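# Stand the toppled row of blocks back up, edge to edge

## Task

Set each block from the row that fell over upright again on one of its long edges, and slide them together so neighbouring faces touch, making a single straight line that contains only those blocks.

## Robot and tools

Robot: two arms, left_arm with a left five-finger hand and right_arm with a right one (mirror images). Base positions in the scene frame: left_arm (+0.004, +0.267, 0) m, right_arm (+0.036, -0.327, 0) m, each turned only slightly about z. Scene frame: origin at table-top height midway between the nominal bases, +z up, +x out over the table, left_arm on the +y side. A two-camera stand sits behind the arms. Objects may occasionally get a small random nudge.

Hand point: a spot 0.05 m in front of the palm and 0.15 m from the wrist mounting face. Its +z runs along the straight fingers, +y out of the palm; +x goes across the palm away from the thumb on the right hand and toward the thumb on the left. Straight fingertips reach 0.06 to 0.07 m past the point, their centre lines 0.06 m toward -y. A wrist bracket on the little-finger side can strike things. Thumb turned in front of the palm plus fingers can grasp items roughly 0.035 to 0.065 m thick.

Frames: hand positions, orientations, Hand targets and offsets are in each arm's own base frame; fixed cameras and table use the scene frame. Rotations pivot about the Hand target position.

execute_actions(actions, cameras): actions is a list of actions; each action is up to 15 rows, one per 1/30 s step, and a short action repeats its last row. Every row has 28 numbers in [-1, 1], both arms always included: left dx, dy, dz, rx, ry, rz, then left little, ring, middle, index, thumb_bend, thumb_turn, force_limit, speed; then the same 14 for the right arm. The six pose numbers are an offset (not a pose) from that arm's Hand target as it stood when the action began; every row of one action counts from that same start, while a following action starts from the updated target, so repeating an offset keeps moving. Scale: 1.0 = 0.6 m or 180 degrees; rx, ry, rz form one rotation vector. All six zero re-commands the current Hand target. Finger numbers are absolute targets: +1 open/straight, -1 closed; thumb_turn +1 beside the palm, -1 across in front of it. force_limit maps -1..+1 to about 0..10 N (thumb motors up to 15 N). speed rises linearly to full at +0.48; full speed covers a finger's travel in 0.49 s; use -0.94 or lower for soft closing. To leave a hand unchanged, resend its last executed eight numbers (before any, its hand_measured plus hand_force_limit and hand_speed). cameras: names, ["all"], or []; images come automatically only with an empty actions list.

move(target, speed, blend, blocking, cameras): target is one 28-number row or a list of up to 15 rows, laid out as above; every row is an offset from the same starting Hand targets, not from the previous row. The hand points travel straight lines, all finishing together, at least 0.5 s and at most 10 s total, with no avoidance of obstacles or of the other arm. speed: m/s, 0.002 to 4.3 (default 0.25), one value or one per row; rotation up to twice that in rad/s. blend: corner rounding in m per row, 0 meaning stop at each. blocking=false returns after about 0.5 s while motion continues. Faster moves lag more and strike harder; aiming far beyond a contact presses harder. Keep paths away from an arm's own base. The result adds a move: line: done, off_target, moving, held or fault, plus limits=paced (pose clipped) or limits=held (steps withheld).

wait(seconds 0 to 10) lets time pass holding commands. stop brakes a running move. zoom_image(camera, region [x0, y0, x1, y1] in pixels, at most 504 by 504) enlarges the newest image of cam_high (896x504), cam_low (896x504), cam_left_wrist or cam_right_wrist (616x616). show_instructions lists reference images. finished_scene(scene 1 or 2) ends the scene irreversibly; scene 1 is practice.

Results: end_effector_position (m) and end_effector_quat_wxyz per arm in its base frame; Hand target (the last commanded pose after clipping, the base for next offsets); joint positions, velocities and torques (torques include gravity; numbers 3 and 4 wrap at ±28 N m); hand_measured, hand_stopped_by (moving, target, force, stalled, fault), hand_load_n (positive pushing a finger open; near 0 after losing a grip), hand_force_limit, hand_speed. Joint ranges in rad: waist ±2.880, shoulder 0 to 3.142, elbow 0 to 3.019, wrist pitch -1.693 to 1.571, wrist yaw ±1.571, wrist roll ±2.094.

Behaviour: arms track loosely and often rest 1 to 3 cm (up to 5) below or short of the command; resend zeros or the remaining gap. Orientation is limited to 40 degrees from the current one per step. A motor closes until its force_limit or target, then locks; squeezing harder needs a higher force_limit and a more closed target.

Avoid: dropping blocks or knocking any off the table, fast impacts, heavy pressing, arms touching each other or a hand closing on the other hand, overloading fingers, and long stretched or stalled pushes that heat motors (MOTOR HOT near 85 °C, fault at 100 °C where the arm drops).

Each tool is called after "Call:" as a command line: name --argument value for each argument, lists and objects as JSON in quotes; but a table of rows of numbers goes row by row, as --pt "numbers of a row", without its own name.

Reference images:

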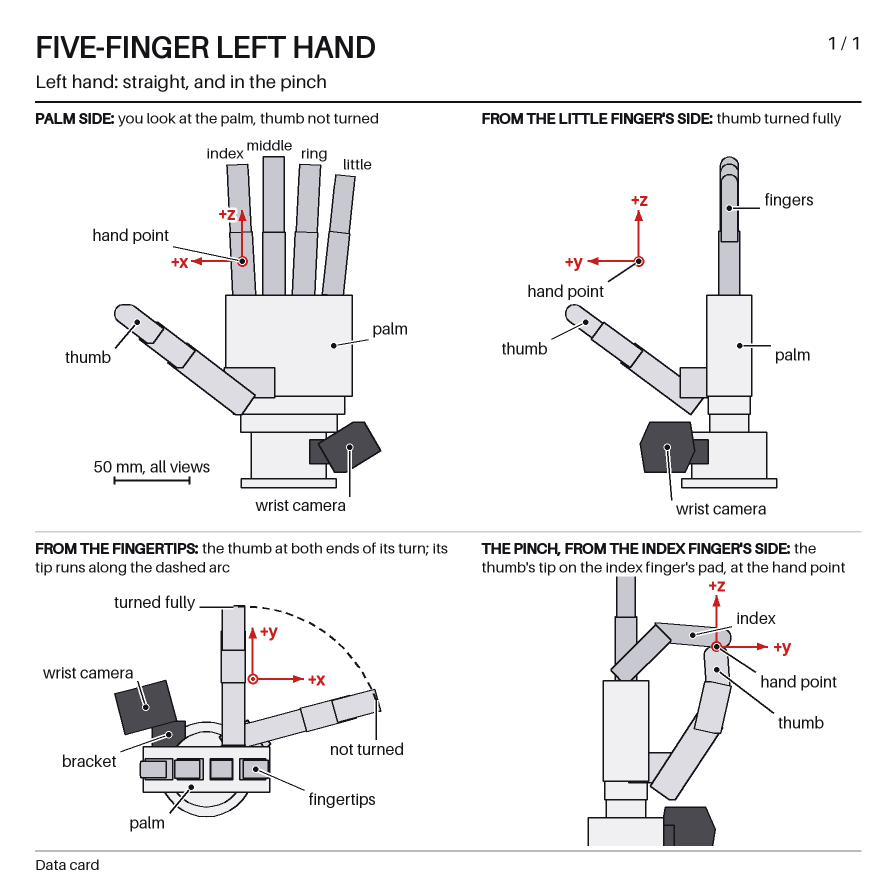

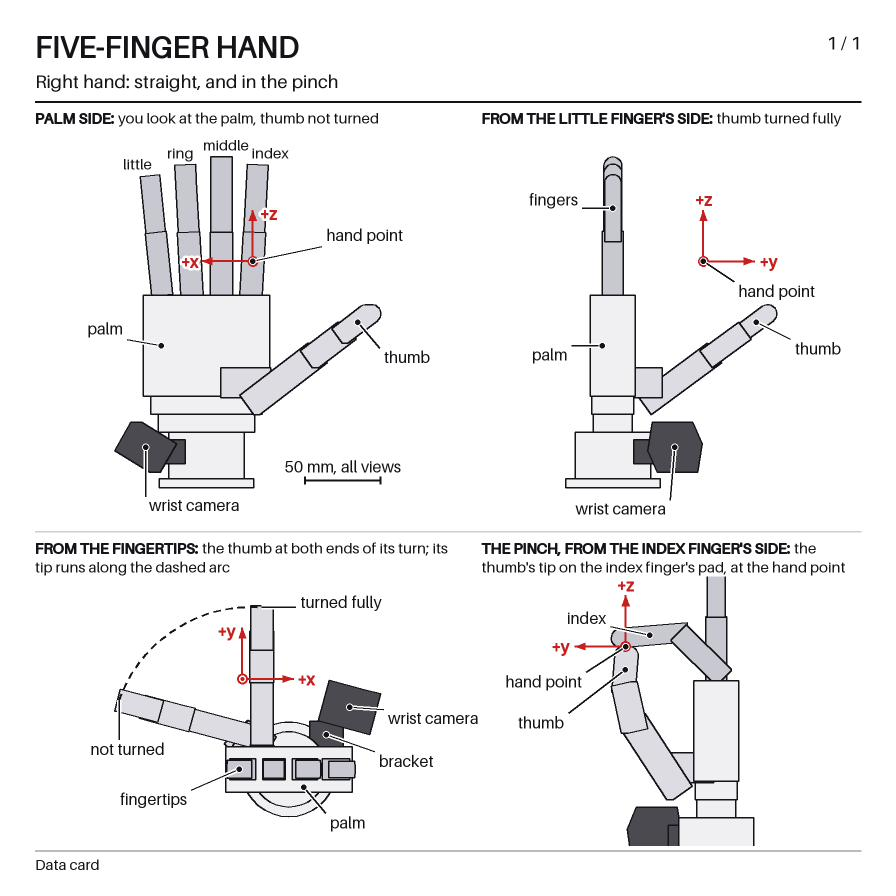

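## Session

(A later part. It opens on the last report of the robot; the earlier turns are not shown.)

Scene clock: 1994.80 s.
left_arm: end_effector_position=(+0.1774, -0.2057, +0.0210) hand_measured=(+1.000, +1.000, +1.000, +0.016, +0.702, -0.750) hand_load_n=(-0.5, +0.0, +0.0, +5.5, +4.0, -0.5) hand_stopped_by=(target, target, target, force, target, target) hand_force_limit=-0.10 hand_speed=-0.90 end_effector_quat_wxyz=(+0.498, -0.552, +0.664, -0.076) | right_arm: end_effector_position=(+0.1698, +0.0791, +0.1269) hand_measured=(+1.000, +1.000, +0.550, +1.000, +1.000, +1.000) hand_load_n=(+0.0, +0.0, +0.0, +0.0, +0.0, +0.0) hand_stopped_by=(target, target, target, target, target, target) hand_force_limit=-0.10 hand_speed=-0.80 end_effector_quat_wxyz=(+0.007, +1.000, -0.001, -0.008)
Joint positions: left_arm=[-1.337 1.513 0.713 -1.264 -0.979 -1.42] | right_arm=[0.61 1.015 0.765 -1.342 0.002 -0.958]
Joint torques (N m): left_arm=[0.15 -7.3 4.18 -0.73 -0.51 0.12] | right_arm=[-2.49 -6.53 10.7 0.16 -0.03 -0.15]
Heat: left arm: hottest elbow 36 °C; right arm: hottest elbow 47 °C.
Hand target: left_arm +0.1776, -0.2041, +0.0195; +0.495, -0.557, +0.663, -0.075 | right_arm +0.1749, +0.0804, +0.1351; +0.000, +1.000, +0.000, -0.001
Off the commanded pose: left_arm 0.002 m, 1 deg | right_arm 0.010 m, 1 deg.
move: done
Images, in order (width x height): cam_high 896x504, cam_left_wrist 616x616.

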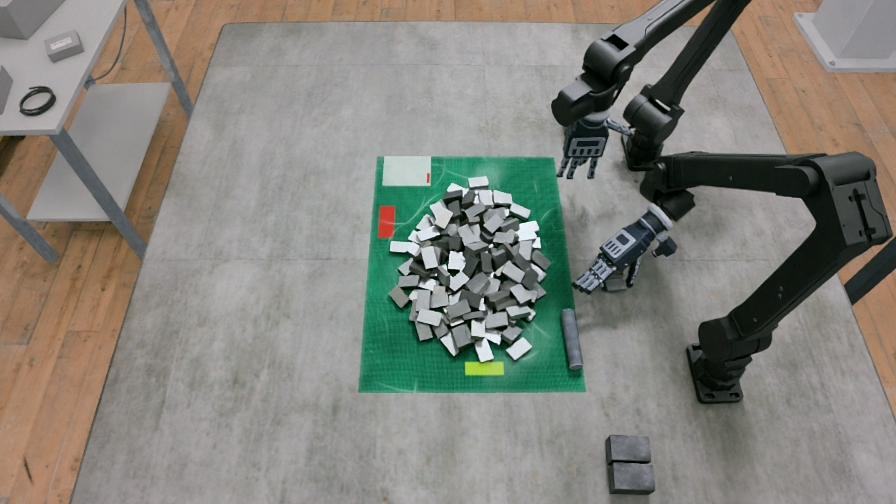

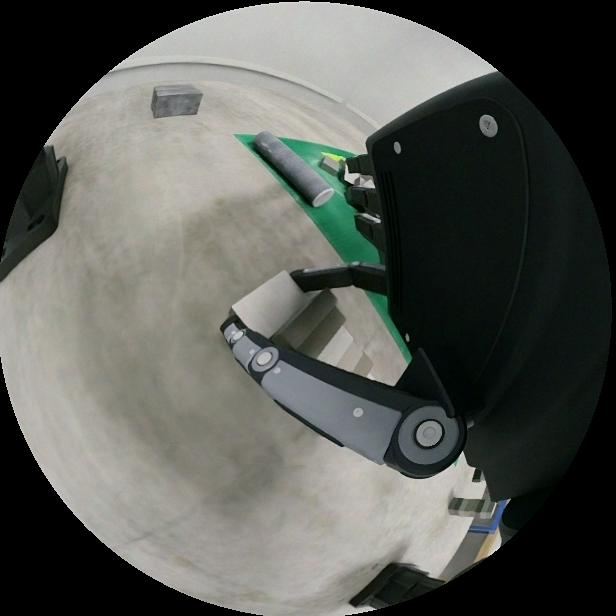

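Call:
move --pt "0.0 0.01 0.1 0 0 0 1 1 1 -0.2 0.7 -0.75 -0.1 -0.9 -0.1 0.12 -0.06 0 0 0 1 1 0.55 1 1 1 -0.1 -0.8" --pt "0 0.01 0.1 -0.3136 -0.0441 0 1 1 1 -0.2 0.7 -0.75 -0.1 -0.9 -0.1 0.18 -0.1 0 0 0 1 1 0.55 1 1 1 -0.1 -0.8" --speed 0.1 --cameras '["cam_high","cam_left_wrist"]'

Call:
zoom_image --camera "cam_left_wrist" --region '[186, 230, 376, 390]'

Call:
zoom_image --camera "cam_high" --region '[575, 205, 655, 300]'

Scene clock: 2014.23 s.
left_arm: end_effector_position=(+0.1738, -0.1955, +0.0727) hand_measured=(+1.000, +1.000, +1.000, +0.016, +0.702, -0.750) hand_load_n=(+0.0, +0.0, +0.0, +5.0, +4.5, -0.5) hand_stopped_by=(target, target, target, force, target, target) hand_force_limit=-0.10 hand_speed=-0.90 end_effector_quat_wxyz=(-0.221, +0.716, -0.523, +0.406) | right_arm: end_effector_position=(+0.1116, +0.1785, +0.0744) hand_measured=(+1.000, +1.000, +0.550, +1.000, +1.000, +1.000) hand_load_n=(+0.0, +0.0, +0.0, +0.0, +0.0, +0.5) hand_stopped_by=(target, target, target, target, target, target) hand_force_limit=-0.10 hand_speed=-0.80 end_effector_quat_wxyz=(+0.003, +1.000, +0.002, -0.004)
Joint positions: left_arm=[-1.212 0.494 0.254 -0.737 -0.809 -1.262] | right_arm=[1.033 1.167 0.724 -1.138 -0.004 -0.542]
Joint torques (N m): left_arm=[0.5 0.56 8.59 1.35 -0.63 0.15] | right_arm=[-0.73 -5.36 9.87 0.81 0.14 0.09]
Heat: left arm: hottest elbow 35 °C; right arm: hottest elbow 47 °C.
Hand target: left_arm +0.1776, -0.1981, +0.0795; -0.216, +0.718, -0.514, +0.417 | right_arm +0.1149, +0.1884, +0.0752; +0.000, +1.000, +0.000, -0.001
Off the commanded pose: left_arm 0.008 m, 2 deg | right_arm 0.010 m, 1 deg.
move: done
Images, in order (width x height): cam_high 896x504, cam_left_wrist 616x616.

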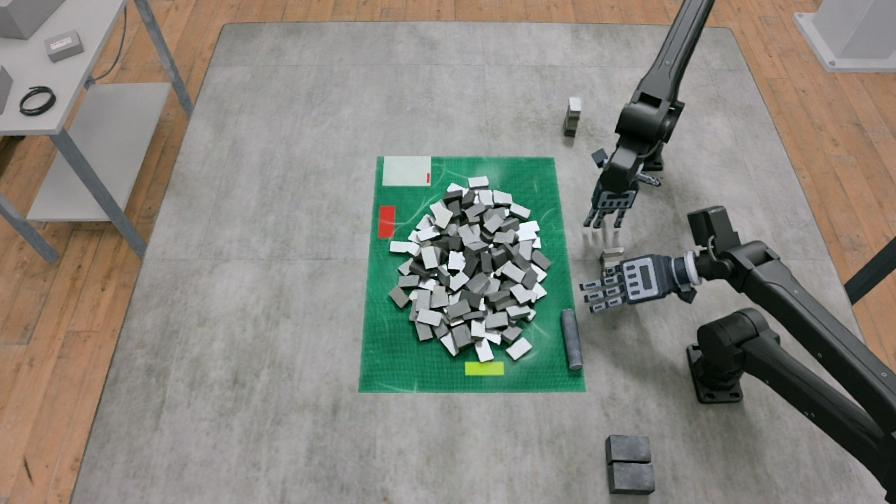

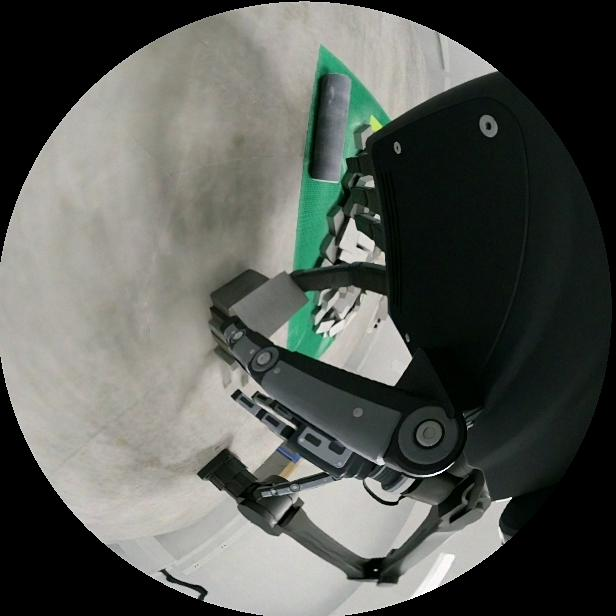

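Scaled by 2.653 from the camera's 616x616 image, which has a finer 880x880 frame.

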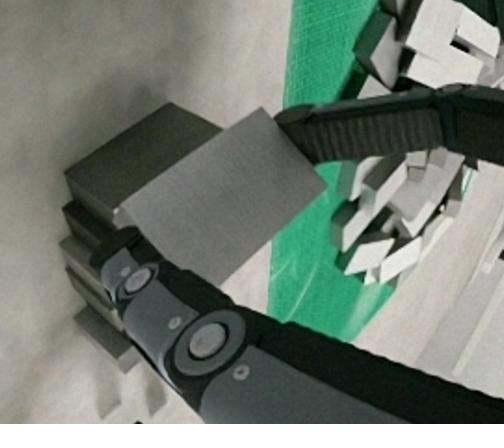

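Scaled by 5.305 from the camera's 896x504 image, which has a finer 1280x720 frame.

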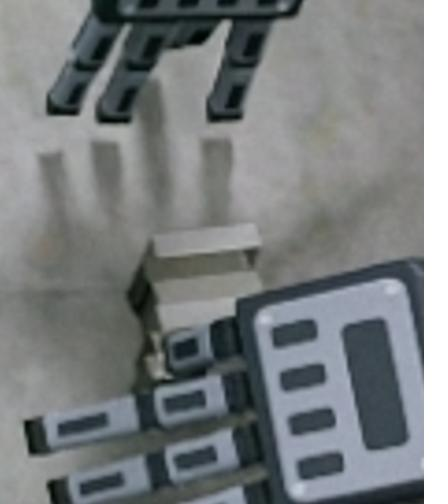

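Call:
move --pt "0.0 0.05 0.0 0 0 0 1 1 1 -0.2 0.7 -0.75 -0.1 -0.9 0 0.05 0 0 0 0 1 1 0.55 1 1 1 -0.1 -0.8" --pt "0 0.05 -0.04 0 0 0 1 1 1 -0.2 0.7 -0.75 -0.1 -0.9 0 0.07 0 0 0 0 1 1 0.55 1 1 1 -0.1 -0.8" --speed 0.08 --cameras '["cam_high","cam_left_wrist"]'

Call:
zoom_image --camera "cam_left_wrist" --region '[186, 230, 376, 390]'

Call:
zoom_image --camera "cam_high" --region '[575, 205, 655, 300]'

Scene clock: 2029.80 s.
left_arm: end_effector_position=(+0.1739, -0.1657, +0.0505) hand_measured=(+1.000, +1.000, +1.000, +0.016, +0.702, -0.750) hand_load_n=(+0.0, +0.0, +0.0, +5.0, +4.0, -0.5) hand_stopped_by=(target, target, target, force, target, target) hand_force_limit=-0.10 hand_speed=-0.90 end_effector_quat_wxyz=(-0.218, +0.717, -0.520, +0.409) | right_arm: end_effector_position=(+0.1081, +0.2117, +0.0698) hand_measured=(+1.000, +1.000, +0.550, +1.000, +1.000, +1.000) hand_load_n=(+0.0, +0.0, +0.0, +0.0, +0.0, +0.0) hand_stopped_by=(target, target, target, target, target, target) hand_force_limit=-0.10 hand_speed=-0.80 end_effector_quat_wxyz=(+0.012, +1.000, +0.002, -0.008)
Joint positions: left_arm=[-1.108 0.296 0.154 -0.746 -0.745 -1.148] | right_arm=[1.098 1.269 0.789 -1.12 -0.004 -0.476]
Joint torques (N m): left_arm=[0.38 2.61 8.91 1.55 -0.56 0.15] | right_arm=[-0.09 -6.59 11.51 0.75 0.15 0.07]
Heat: left arm: hottest elbow 36 °C; right arm: hottest elbow 47 °C.
Hand target: left_arm +0.1775, -0.1681, +0.0555; -0.216, +0.718, -0.514, +0.416 | right_arm +0.1149, +0.2304, +0.0751; +0.000, +1.000, +0.000, -0.001
Off the commanded pose: left_arm 0.007 m, 1 deg | right_arm 0.021 m, 2 deg.
move: off_target (right_arm)
Images, in order (width x height): cam_high 896x504, cam_left_wrist 616x616.

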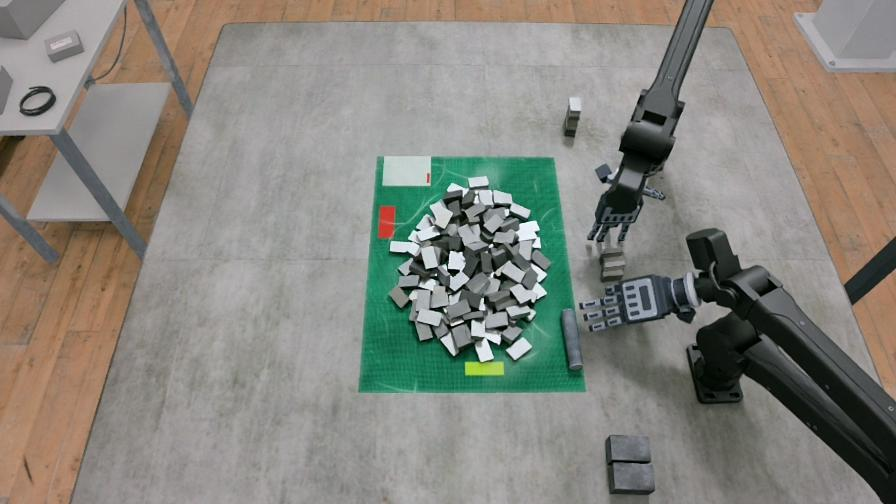

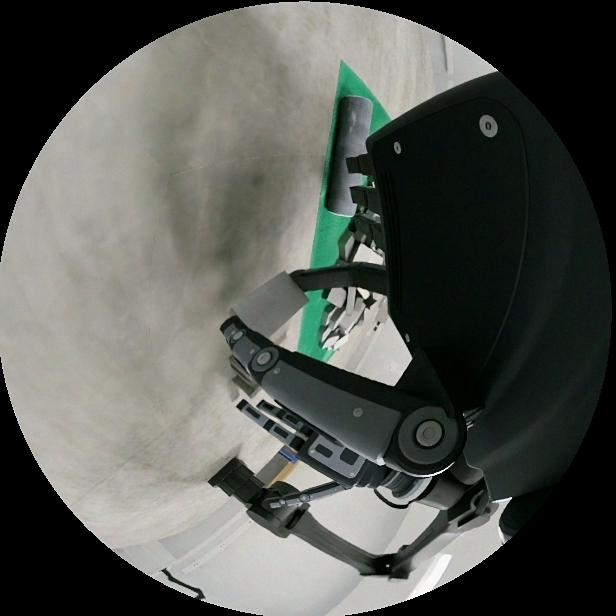

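Scaled by 2.653 from the camera's 616x616 image, which has a finer 880x880 frame.

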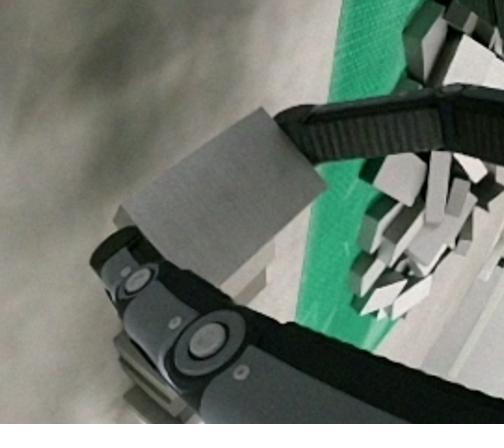

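Scaled by 5.305 from the camera's 896x504 image, which has a finer 1280x720 frame.

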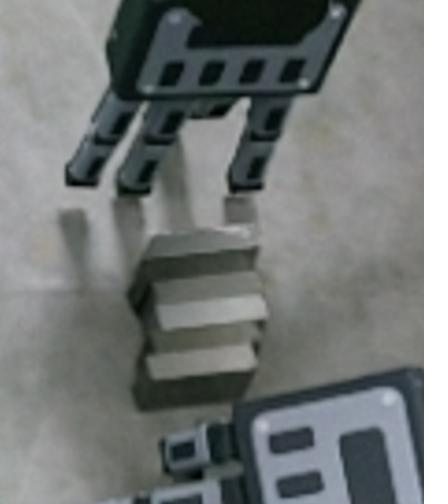

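Call:
move --pt "0.02 0.01 0.0 0 0 0 1 1 1 -0.2 0.7 -0.75 -0.1 -0.9 0 0.02 0 0 0 0 1 1 0.55 1 1 1 -0.1 -0.8" --pt "0.02 0.01 -0.022 0 0 0 1 1 1 -0.2 0.7 -0.75 -0.1 -0.9 0 0.02 0 0 0 0 1 1 0.55 1 1 1 -0.1 -0.8" --speed 0.08 --cameras '["cam_high","cam_left_wrist"]'

Call:
zoom_image --camera "cam_left_wrist" --region '[186, 230, 376, 390]'

Call:
zoom_image --camera "cam_high" --region '[575, 205, 655, 300]'

Scene clock: 2041.53 s.
left_arm: end_effector_position=(+0.1853, -0.1601, +0.0372) hand_measured=(+1.000, +1.000, +1.000, +0.016, +0.702, -0.750) hand_load_n=(+0.0, +0.0, +0.0, +5.0, +4.0, -0.5) hand_stopped_by=(target, target, target, force, target, target) hand_force_limit=-0.10 hand_speed=-0.90 end_effector_quat_wxyz=(-0.217, +0.718, -0.520, +0.409) | right_arm: end_effector_position=(+0.1084, +0.2234, +0.0702) hand_measured=(+1.000, +1.000, +0.550, +1.000, +1.000, +1.000) hand_load_n=(+0.0, +0.0, +0.0, +0.0, -0.5, +0.0) hand_stopped_by=(target, target, target, target, target, target) hand_force_limit=-0.10 hand_speed=-0.80 end_effector_quat_wxyz=(+0.012, +1.000, +0.002, -0.008)
Joint positions: left_arm=[-0.982 0.288 0.108 -0.629 -0.66 -1.027] | right_arm=[1.114 1.298 0.816 -1.117 -0.004 -0.46]
Joint torques (N m): left_arm=[0.5 2.78 9.01 1.68 -0.46 0.13] | right_arm=[-0.62 -7.3 11.73 0.66 0.18 0.11]
Heat: left arm: hottest elbow 37 °C; right arm: hottest elbow 46 °C.
Hand target: left_arm +0.1896, -0.1621, +0.0424; -0.216, +0.718, -0.514, +0.417 | right_arm +0.1149, +0.2424, +0.0752; +0.000, +1.000, +0.000, -0.001
Off the commanded pose: left_arm 0.007 m, 1 deg | right_arm 0.021 m, 2 deg.
move: off_target (right_arm)
Images, in order (width x height): cam_high 896x504, cam_left_wrist 616x616.

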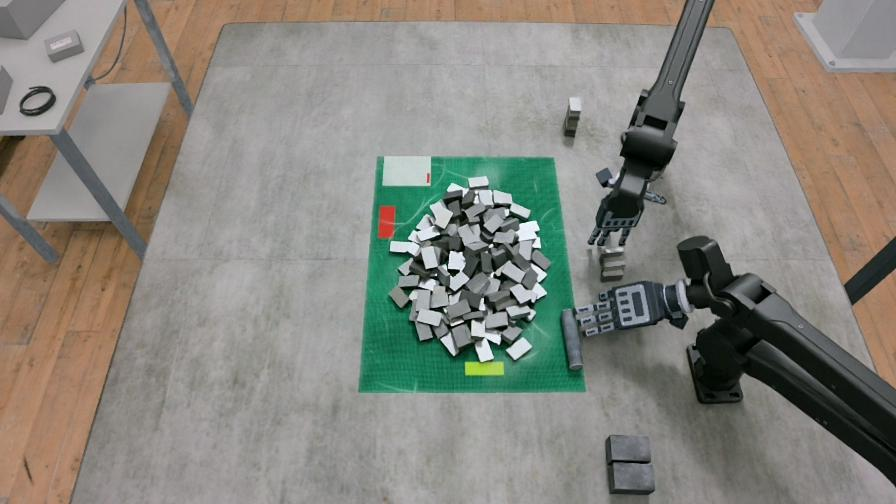

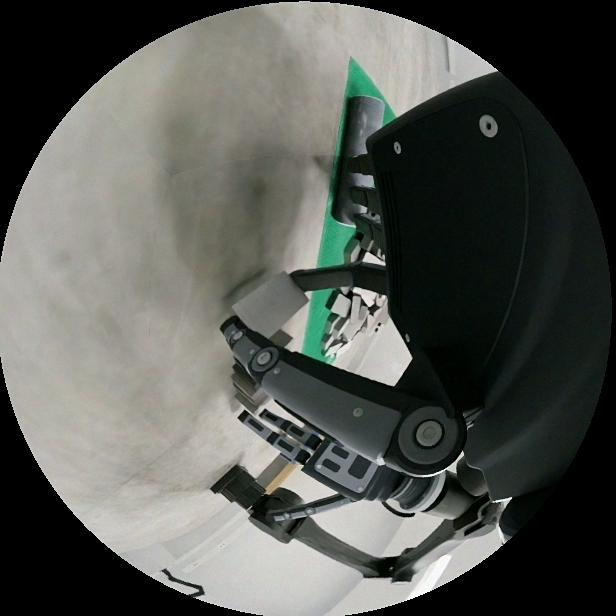

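Scaled by 2.653 from the camera's 616x616 image, which has a finer 880x880 frame.

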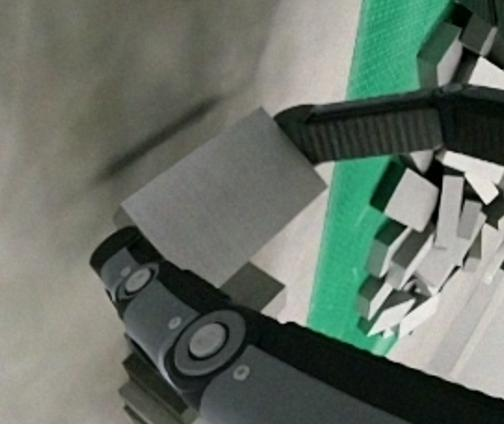

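Scaled by 5.305 from the camera's 896x504 image, which has a finer 1280x720 frame.

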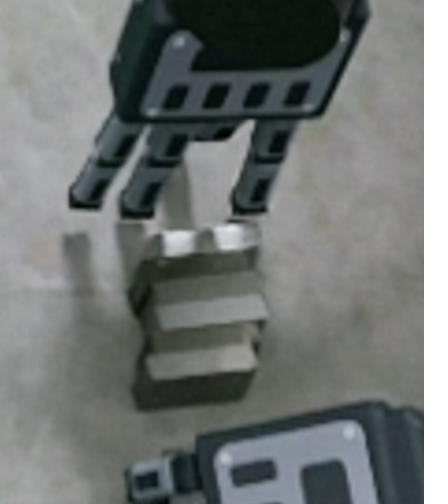

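Call:
move --pt "0.0 0.0 -0.012 0 0 0 1 1 1 -0.2 0.7 -0.75 -0.1 -0.9 0 0.0 0 0 0 0 1 1 0.55 1 1 1 -0.1 -0.8" --pt "0.0 -0.04 -0.012 0 0 0 1 1 1 -0.2 0.7 -0.75 -0.1 -0.9 0 0.0 0 0 0 0 1 1 0.55 1 1 1 -0.1 -0.8" --speed 0.06 --cameras '["cam_high","cam_left_wrist"]'

Call:
zoom_image --camera "cam_left_wrist" --region '[186, 230, 376, 390]'

Call:
zoom_image --camera "cam_high" --region '[575, 205, 655, 300]'

Scene clock: 2048.50 s.
left_arm: end_effector_position=(+0.1846, -0.1700, +0.0216) hand_measured=(+1.000, +1.000, +1.000, +0.016, +0.702, -0.750) hand_load_n=(-0.5, +0.0, +0.0, +2.0, +6.0, -4.0) hand_stopped_by=(target, target, target, force, target, target) hand_force_limit=-0.10 hand_speed=-0.90 end_effector_quat_wxyz=(-0.233, +0.712, -0.528, +0.400) | right_arm: end_effector_position=(+0.1084, +0.2234, +0.0702) hand_measured=(+1.000, +1.000, +0.550, +1.000, +1.000, +1.000) hand_load_n=(+0.0, +0.0, +0.0, +0.0, +0.0, +0.0) hand_stopped_by=(target, target, target, target, target, target) hand_force_limit=-0.10 hand_speed=-0.80 end_effector_quat_wxyz=(+0.012, +1.000, +0.002, -0.008)
Joint positions: left_arm=[-1.067 0.465 0.101 -0.516 -0.735 -1.086] | right_arm=[1.114 1.298 0.816 -1.117 -0.004 -0.46]
Joint torques (N m): left_arm=[-1.2 3.6 10.36 1.88 -0.36 -0.25] | right_arm=[-0.09 -7.06 11.59 0.65 0.1 0.11]
Heat: left arm: hottest elbow 37 °C; right arm: hottest elbow 47 °C.
Hand target: left_arm +0.1896, -0.1861, +0.0351; -0.216, +0.718, -0.514, +0.416 | right_arm +0.1149, +0.2424, +0.0752; +0.000, +1.000, +0.000, -0.001
Off the commanded pose: left_arm 0.022 m, 3 deg | right_arm 0.021 m, 2 deg.
move: off_target (left_arm, right_arm)
Images, in order (width x height): cam_high 896x504, cam_left_wrist 616x616.

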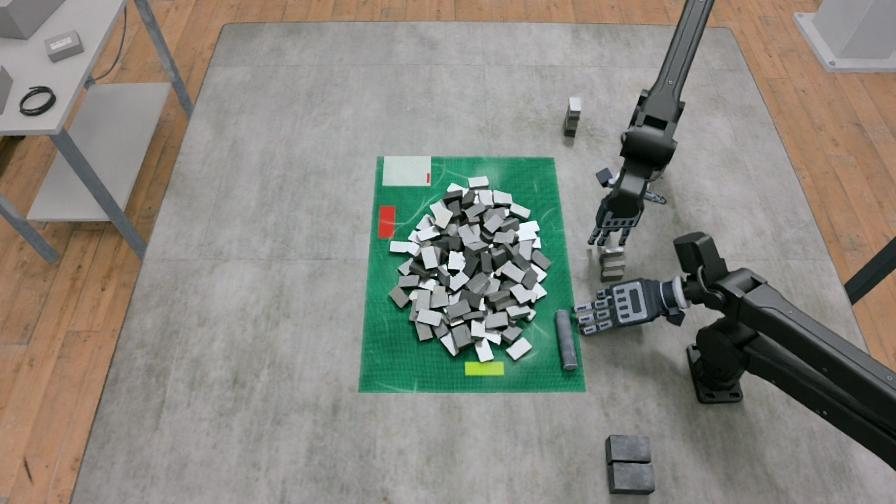

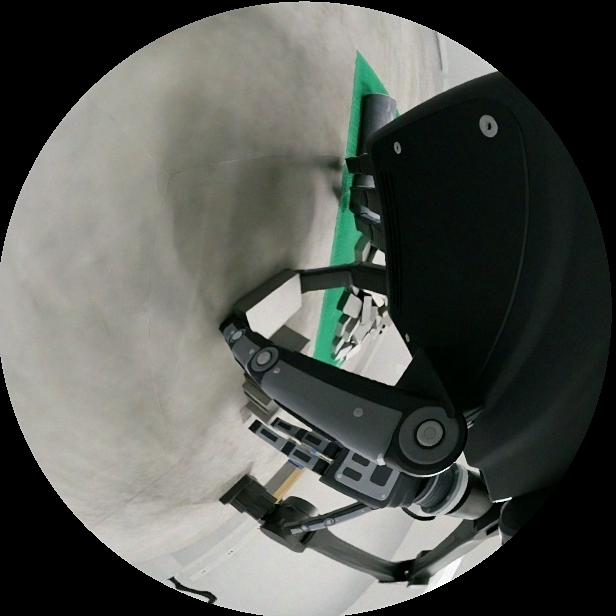

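Scaled by 2.653 from the camera's 616x616 image, which has a finer 880x880 frame.

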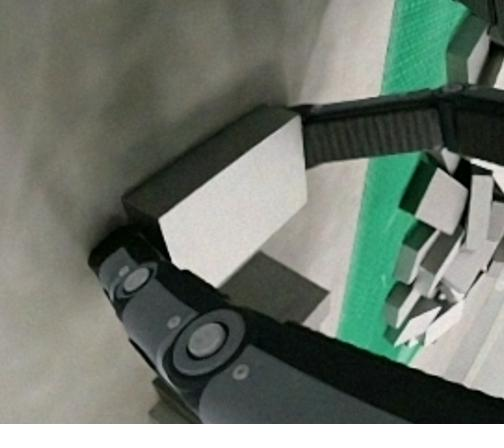

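Scaled by 5.305 from the camera's 896x504 image, which has a finer 1280x720 frame.

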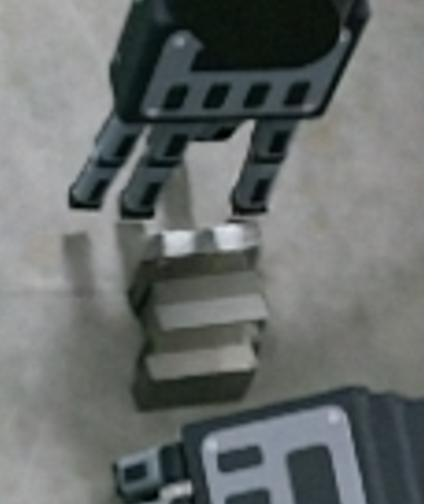

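Call:
move --pt "0.0 0.0 0.07 0 0 0 1 1 1 -0.2 0.7 -0.75 -0.1 -0.9 0 0.0 0 0 0 0 1 1 0.55 1 1 1 -0.1 -0.8" --pt "0.0 0.0 0.07 0.3136 0.0441 0 1 1 1 -0.2 0.7 -0.75 -0.1 -0.9 0 0.0 0 0 0 0 1 1 0.55 1 1 1 -0.1 -0.8" --speed 0.1 --cameras '["cam_high","cam_left_wrist"]'

Call:
zoom_image --camera "cam_left_wrist" --region '[186, 230, 376, 390]'

Call:
zoom_image --camera "cam_high" --region '[575, 225, 655, 320]'

Scene clock: 2079.13 s.
left_arm: end_effector_position=(+0.1860, -0.1696, +0.0661) hand_measured=(+1.000, +1.000, +1.000, +0.016, +0.702, -0.750) hand_load_n=(+0.0, +0.0, +0.0, +5.0, +4.0, +0.0) hand_stopped_by=(target, target, target, force, target, target) hand_force_limit=-0.10 hand_speed=-0.90 end_effector_quat_wxyz=(+0.453, -0.593, +0.653, -0.129) | right_arm: end_effector_position=(+0.1084, +0.2234, +0.0702) hand_measured=(+1.000, +1.000, +0.550, +1.000, +1.000, +1.000) hand_load_n=(+0.0, +0.0, +0.0, +0.0, +0.0, +0.0) hand_stopped_by=(target, target, target, target, target, target) hand_force_limit=-0.10 hand_speed=-0.80 end_effector_quat_wxyz=(+0.012, +1.000, +0.002, -0.008)
Joint positions: left_arm=[-1.244 1.16 0.602 -1.209 -0.968 -1.251] | right_arm=[1.114 1.298 0.816 -1.117 -0.004 -0.46]
Joint torques (N m): left_arm=[-0.32 -4.48 6.27 -0.47 -0.87 0.1] | right_arm=[-0.09 -6.42 11.69 0.81 0.12 0.11]
Heat: left arm: hottest elbow 38 °C; right arm: hottest elbow 49 °C.
Hand target: left_arm +0.1864, -0.1706, +0.0673; +0.451, -0.595, +0.652, -0.133 (not the last commanded pose) | right_arm +0.1149, +0.2424, +0.0752; +0.000, +1.000, +0.000, -0.001
Off the commanded pose: left_arm 0.020 m, 9 deg | right_arm 0.021 m, 2 deg.
move: held (left_arm; a check stopped the path), off_target (right_arm); path passed 1 of 2 targets; limits=held
pose unreachable (left arm): on one or more control steps of this call, first in action 0 (counted from 0), this arm could not follow its commanded pose, so it was not sent that pose on those steps. It may still have moved: this result reports where it is.
cause: moving toward the commanded pose would bring a part of the arm too close to another arm (a part of this arm just beyond joint 3 (elbow) and a part of the right arm just beyond its joint 4 (wrist pitch), at the place that arm is still heading or pushing toward).
Images, in order (width x height): cam_high 896x504, cam_left_wrist 616x616.

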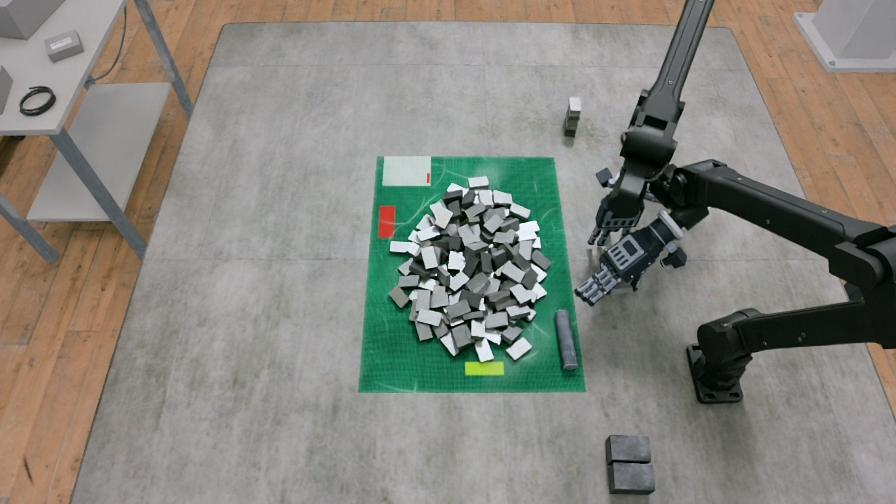

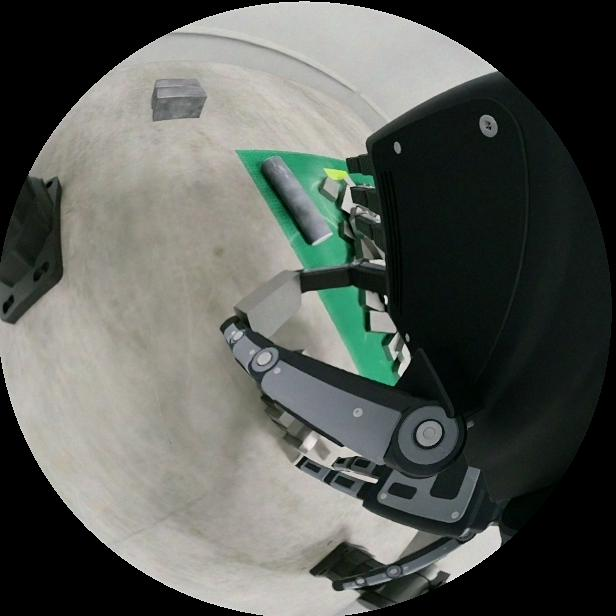

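Scaled by 2.653 from the camera's 616x616 image, which has a finer 880x880 frame.

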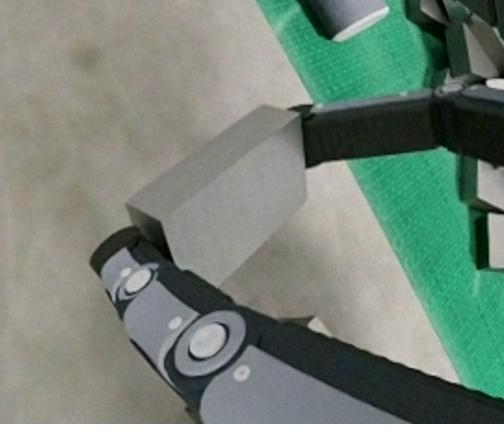

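Scaled by 5.305 from the camera's 896x504 image, which has a finer 1280x720 frame.

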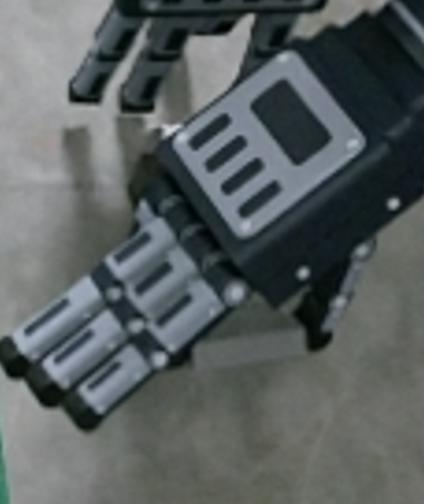

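Call:
move --pt "0.0 0.0 0.0 0 0 0 1 1 1 -0.2 0.7 -0.75 -0.1 -0.9 0 -0.25 0.05 0 0 0 1 1 0.55 1 1 1 -0.1 -0.8" --pt "0.0 0.0 0.02 0.055 0.0076 0 1 1 1 -0.2 0.7 -0.75 -0.1 -0.9 0 -0.28 0.05 0 0 0 1 1 0.55 1 1 1 -0.1 -0.8" --speed 0.15 --cameras '["cam_high","cam_left_wrist"]'

Call:
zoom_image --camera "cam_left_wrist" --region '[186, 230, 376, 390]'

Call:
zoom_image --camera "cam_high" --region '[575, 225, 655, 320]'

Scene clock: 2087.33 s.
left_arm: end_effector_position=(+0.1836, -0.1567, +0.0726) hand_measured=(+1.000, +1.000, +1.000, +0.016, +0.702, -0.750) hand_load_n=(+0.0, +0.0, +0.0, +5.0, +4.0, +0.0) hand_stopped_by=(target, target, target, force, target, target) hand_force_limit=-0.10 hand_speed=-0.90 end_effector_quat_wxyz=(+0.493, -0.555, +0.667, -0.060) | right_arm: end_effector_position=(+0.1156, +0.0770, +0.1032) hand_measured=(+1.000, +1.000, +0.550, +1.000, +1.000, +1.000) hand_load_n=(+0.0, +0.0, +0.0, +0.0, +0.0, +0.0) hand_stopped_by=(target, target, target, target, target, target) hand_force_limit=-0.10 hand_speed=-0.80 end_effector_quat_wxyz=(+0.002, +1.000, -0.002, -0.001)
Joint positions: left_arm=[-1.252 1.266 0.661 -1.368 -0.988 -1.287] | right_arm=[0.756 0.877 0.628 -1.327 0.002 -0.811]
Joint torques (N m): left_arm=[-1.2 -3.66 8.66 -1.5 -0.99 -0.01] | right_arm=[-1.38 -4.78 9.01 0.24 -0.06 -0.17]
Heat: left arm: hottest elbow 38 °C; right arm: hottest elbow 49 °C.
Hand target: left_arm +0.1864, -0.1707, +0.0793; +0.493, -0.556, +0.666, -0.070 | right_arm +0.1149, +0.0744, +0.1052; +0.000, +1.000, +0.000, -0.001
Off the commanded pose: left_arm 0.016 m, 1 deg | right_arm 0.003 m, 0 deg.
move: off_target (left_arm)
Images, in order (width x height): cam_high 896x504, cam_left_wrist 616x616.

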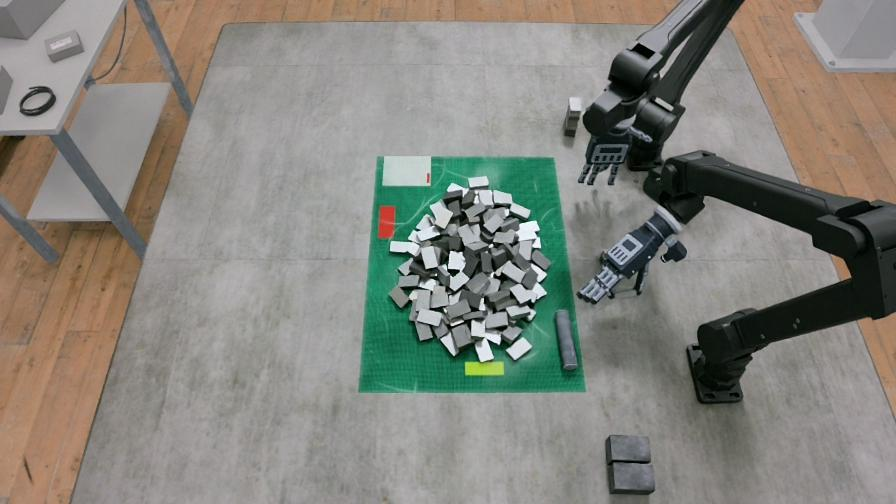

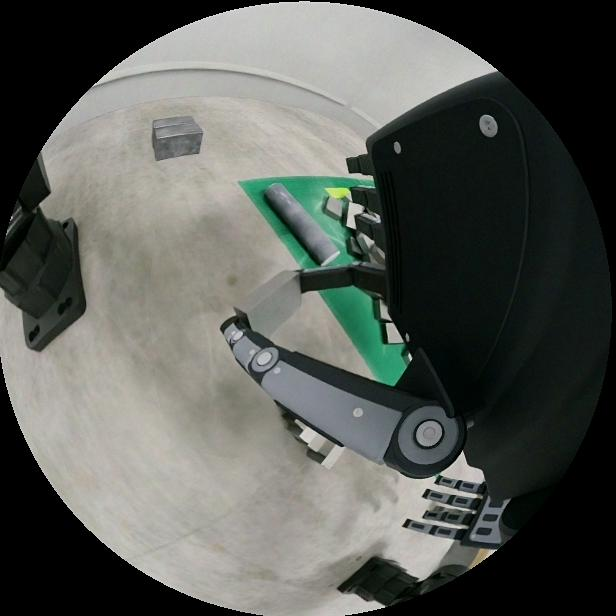

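Scaled by 2.653 from the camera's 616x616 image, which has a finer 880x880 frame.

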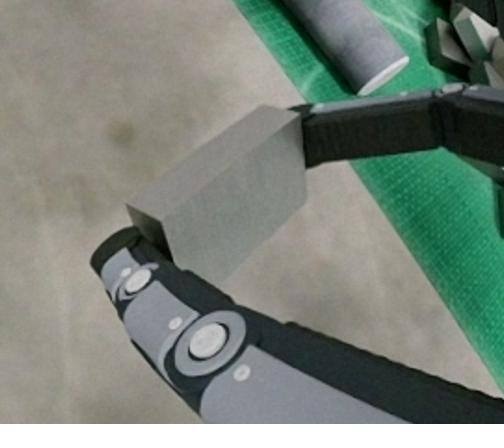

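Scaled by 5.305 from the camera's 896x504 image, which has a finer 1280x720 frame.

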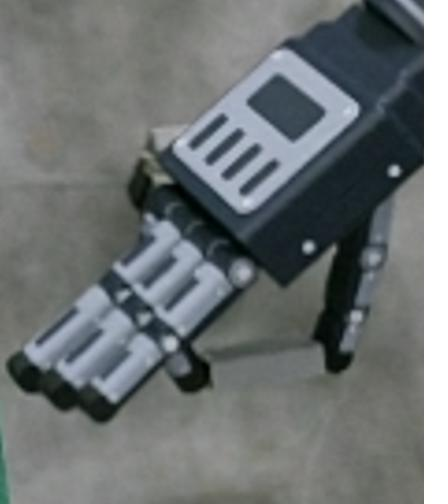

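Call:
move --pt "0.0 0.0 -0.072 0 0 0 1 1 1 -0.2 0.7 -0.75 -0.1 -0.9 0 0 0 0 0 0 1 1 0.55 1 1 1 -0.1 -0.8" --pt "0.0 0.06 -0.09 0 0 0 1 1 1 -0.2 0.7 -0.75 -0.1 -0.9 0 0 0 0 0 0 1 1 0.55 1 1 1 -0.1 -0.8" --speed 0.06 --cameras '["cam_high","cam_left_wrist"]'

Call:
zoom_image --camera "cam_left_wrist" --region '[186, 230, 376, 390]'

Call:
zoom_image --camera "cam_high" --region '[575, 225, 655, 320]'

Scene clock: 2101.90 s.
left_arm: end_effector_position=(+0.1841, -0.1354, +0.0228) hand_measured=(+1.000, +1.000, +1.000, +0.016, +0.702, -0.750) hand_load_n=(+0.0, +0.0, -0.5, +4.5, +4.0, +0.0) hand_stopped_by=(target, target, target, force, target, target) hand_force_limit=-0.10 hand_speed=-0.90 end_effector_quat_wxyz=(+0.494, -0.554, +0.667, -0.067) | right_arm: end_effector_position=(+0.1156, +0.0770, +0.1032) hand_measured=(+1.000, +1.000, +0.550, +1.000, +1.000, +1.000) hand_load_n=(+0.0, +0.0, +0.0, +0.0, +0.0, +0.0) hand_stopped_by=(target, target, target, target, target, target) hand_force_limit=-0.10 hand_speed=-0.80 end_effector_quat_wxyz=(+0.002, +1.000, -0.002, -0.001)
Joint positions: left_arm=[-1.227 1.308 0.531 -1.145 -1.006 -1.237] | right_arm=[0.756 0.877 0.628 -1.327 0.002 -0.811]
Joint torques (N m): left_arm=[0.44 -5.48 4.85 -0.66 -0.99 0.22] | right_arm=[-1.61 -3.9 8.79 0.29 -0.03 -0.16]
Heat: left arm: hottest elbow 38 °C; right arm: hottest elbow 46 °C.
Hand target: left_arm +0.1865, -0.1347, +0.0253; +0.493, -0.556, +0.666, -0.070 | right_arm +0.1149, +0.0744, +0.1052; +0.000, +1.000, +0.000, -0.001
Off the commanded pose: left_arm 0.003 m, 0 deg | right_arm 0.003 m, 0 deg.
move: done
Images, in order (width x height): cam_high 896x504, cam_left_wrist 616x616.

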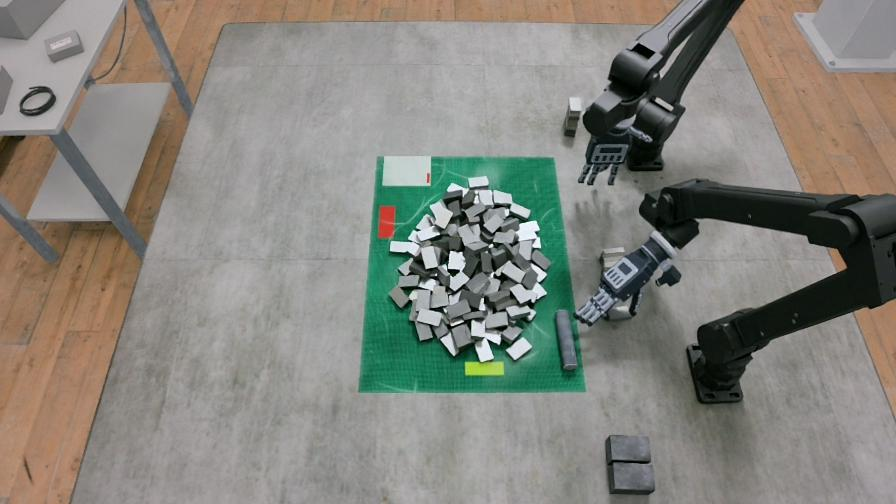

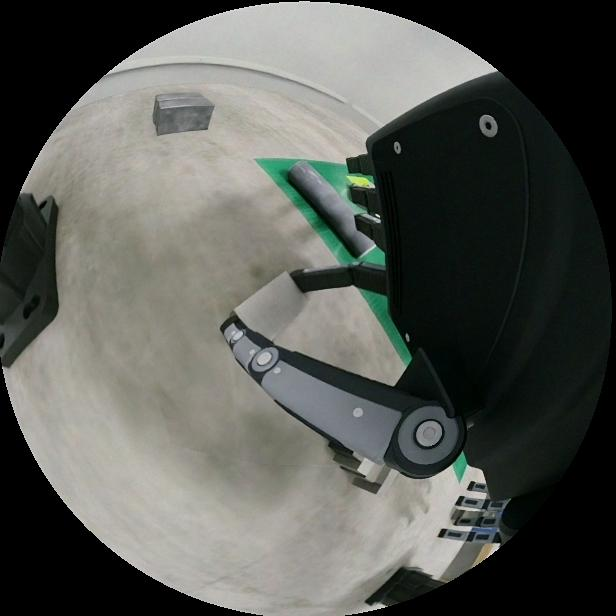

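Scaled by 2.653 from the camera's 616x616 image, which has a finer 880x880 frame.

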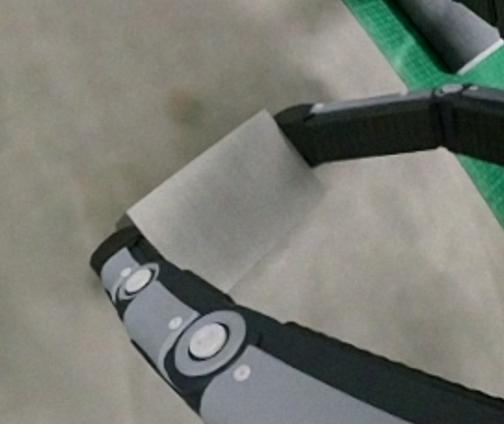

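Scaled by 5.305 from the camera's 896x504 image, which has a finer 1280x720 frame.

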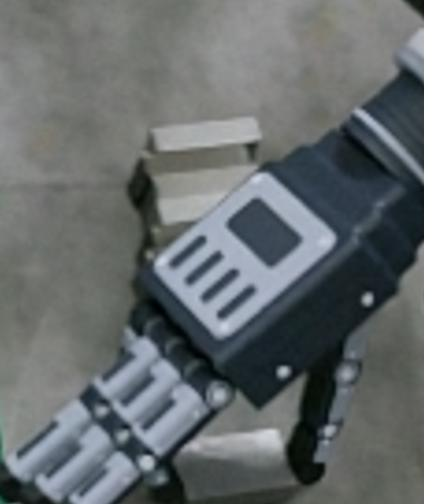

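Call:
move --pt "0.0 0.0 0.1 0 0 0 1 1 1 -0.2 0.7 -0.75 -0.1 -0.9 0 0 0 0 0 0 1 1 0.55 1 1 1 -0.1 -0.8" --pt "0.0 0.0 0.1 -0.275 -0.0387 0 1 1 1 -0.2 0.7 -0.75 -0.1 -0.9 0 0 0 0 0 0 1 1 0.55 1 1 1 -0.1 -0.8" --pt "0.0 -0.02 0.045 -0.275 -0.0387 0 1 1 1 -0.2 0.7 -0.75 -0.1 -0.9 0 0 0 0 0 0 1 1 0.55 1 1 1 -0.1 -0.8" --speed 0.12 --cameras '["cam_high","cam_left_wrist"]'

Call:
zoom_image --camera "cam_left_wrist" --region '[186, 230, 376, 390]'

Call:
zoom_image --camera "cam_high" --region '[575, 225, 655, 320]'

Scene clock: 2121.27 s.
left_arm: end_effector_position=(+0.1844, -0.1411, +0.0486) hand_measured=(+1.000, +1.000, +1.000, +0.016, +0.702, -0.750) hand_load_n=(+0.0, +0.0, +0.0, +4.5, +4.0, -0.5) hand_stopped_by=(target, target, target, force, target, target) hand_force_limit=-0.10 hand_speed=-0.90 end_effector_quat_wxyz=(-0.259, +0.703, -0.552, +0.366) | right_arm: end_effector_position=(+0.1156, +0.0770, +0.1032) hand_measured=(+1.000, +1.000, +0.550, +1.000, +1.000, +1.000) hand_load_n=(+0.0, +0.0, +0.0, +0.0, +0.0, +0.0) hand_stopped_by=(target, target, target, target, target, target) hand_force_limit=-0.10 hand_speed=-0.80 end_effector_quat_wxyz=(+0.002, +1.000, -0.002, -0.001)
Joint positions: left_arm=[-0.965 0.305 0.179 -0.76 -0.688 -0.951] | right_arm=[0.756 0.877 0.628 -1.327 0.002 -0.811]
Joint torques (N m): left_arm=[-0.97 3.43 8.98 1.52 -0.68 -0.1] | right_arm=[-2.2 -5.01 8.69 0.06 -0.07 -0.15]
Heat: left arm: hottest elbow 38 °C; right arm: hottest elbow 44 °C.
Hand target: left_arm +0.1865, -0.1466, +0.0523; -0.254, +0.706, -0.545, +0.374 | right_arm +0.1149, +0.0744, +0.1052; +0.000, +1.000, +0.000, -0.001
Off the commanded pose: left_arm 0.007 m, 1 deg | right_arm 0.003 m, 0 deg.
move: done
Images, in order (width x height): cam_high 896x504, cam_left_wrist 616x616.

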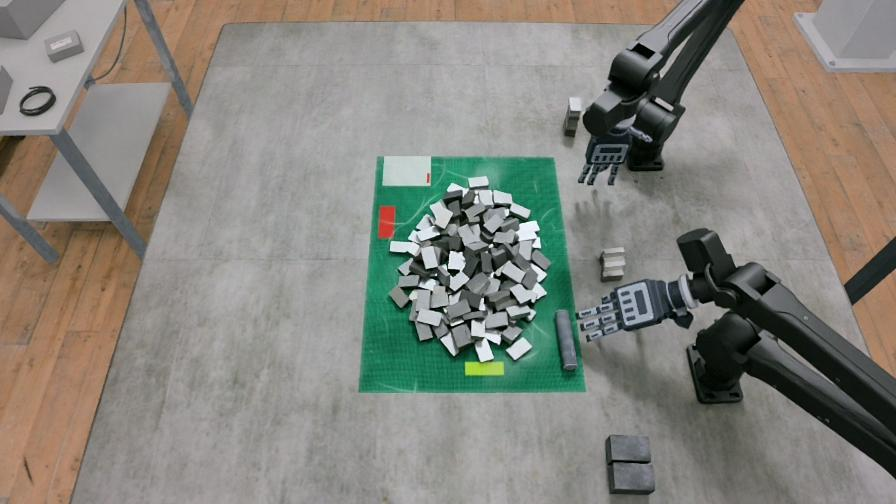

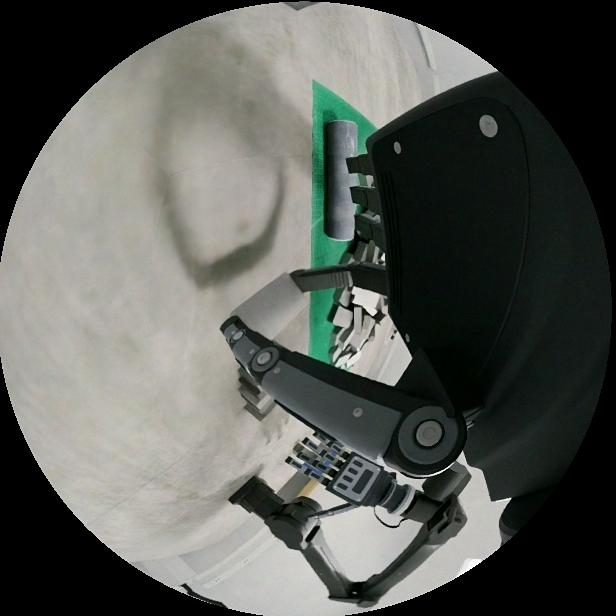

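Scaled by 2.653 from the camera's 616x616 image, which has a finer 880x880 frame.

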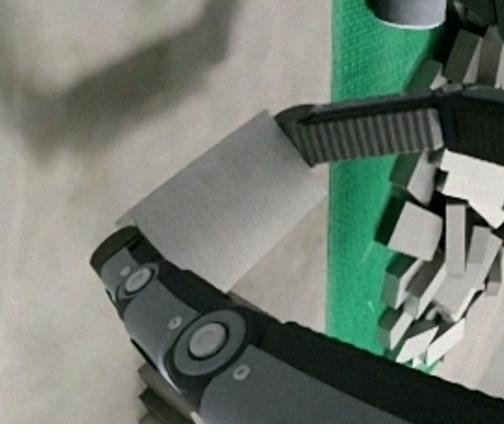

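Scaled by 5.305 from the camera's 896x504 image, which has a finer 1280x720 frame.

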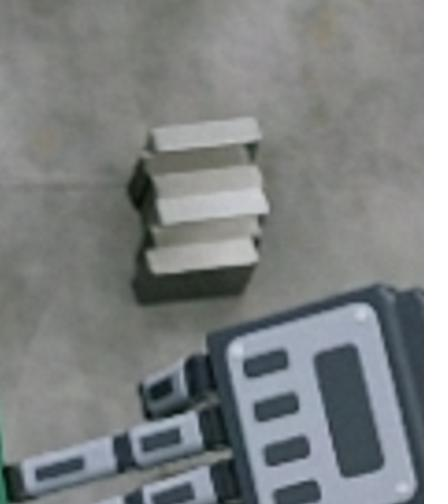

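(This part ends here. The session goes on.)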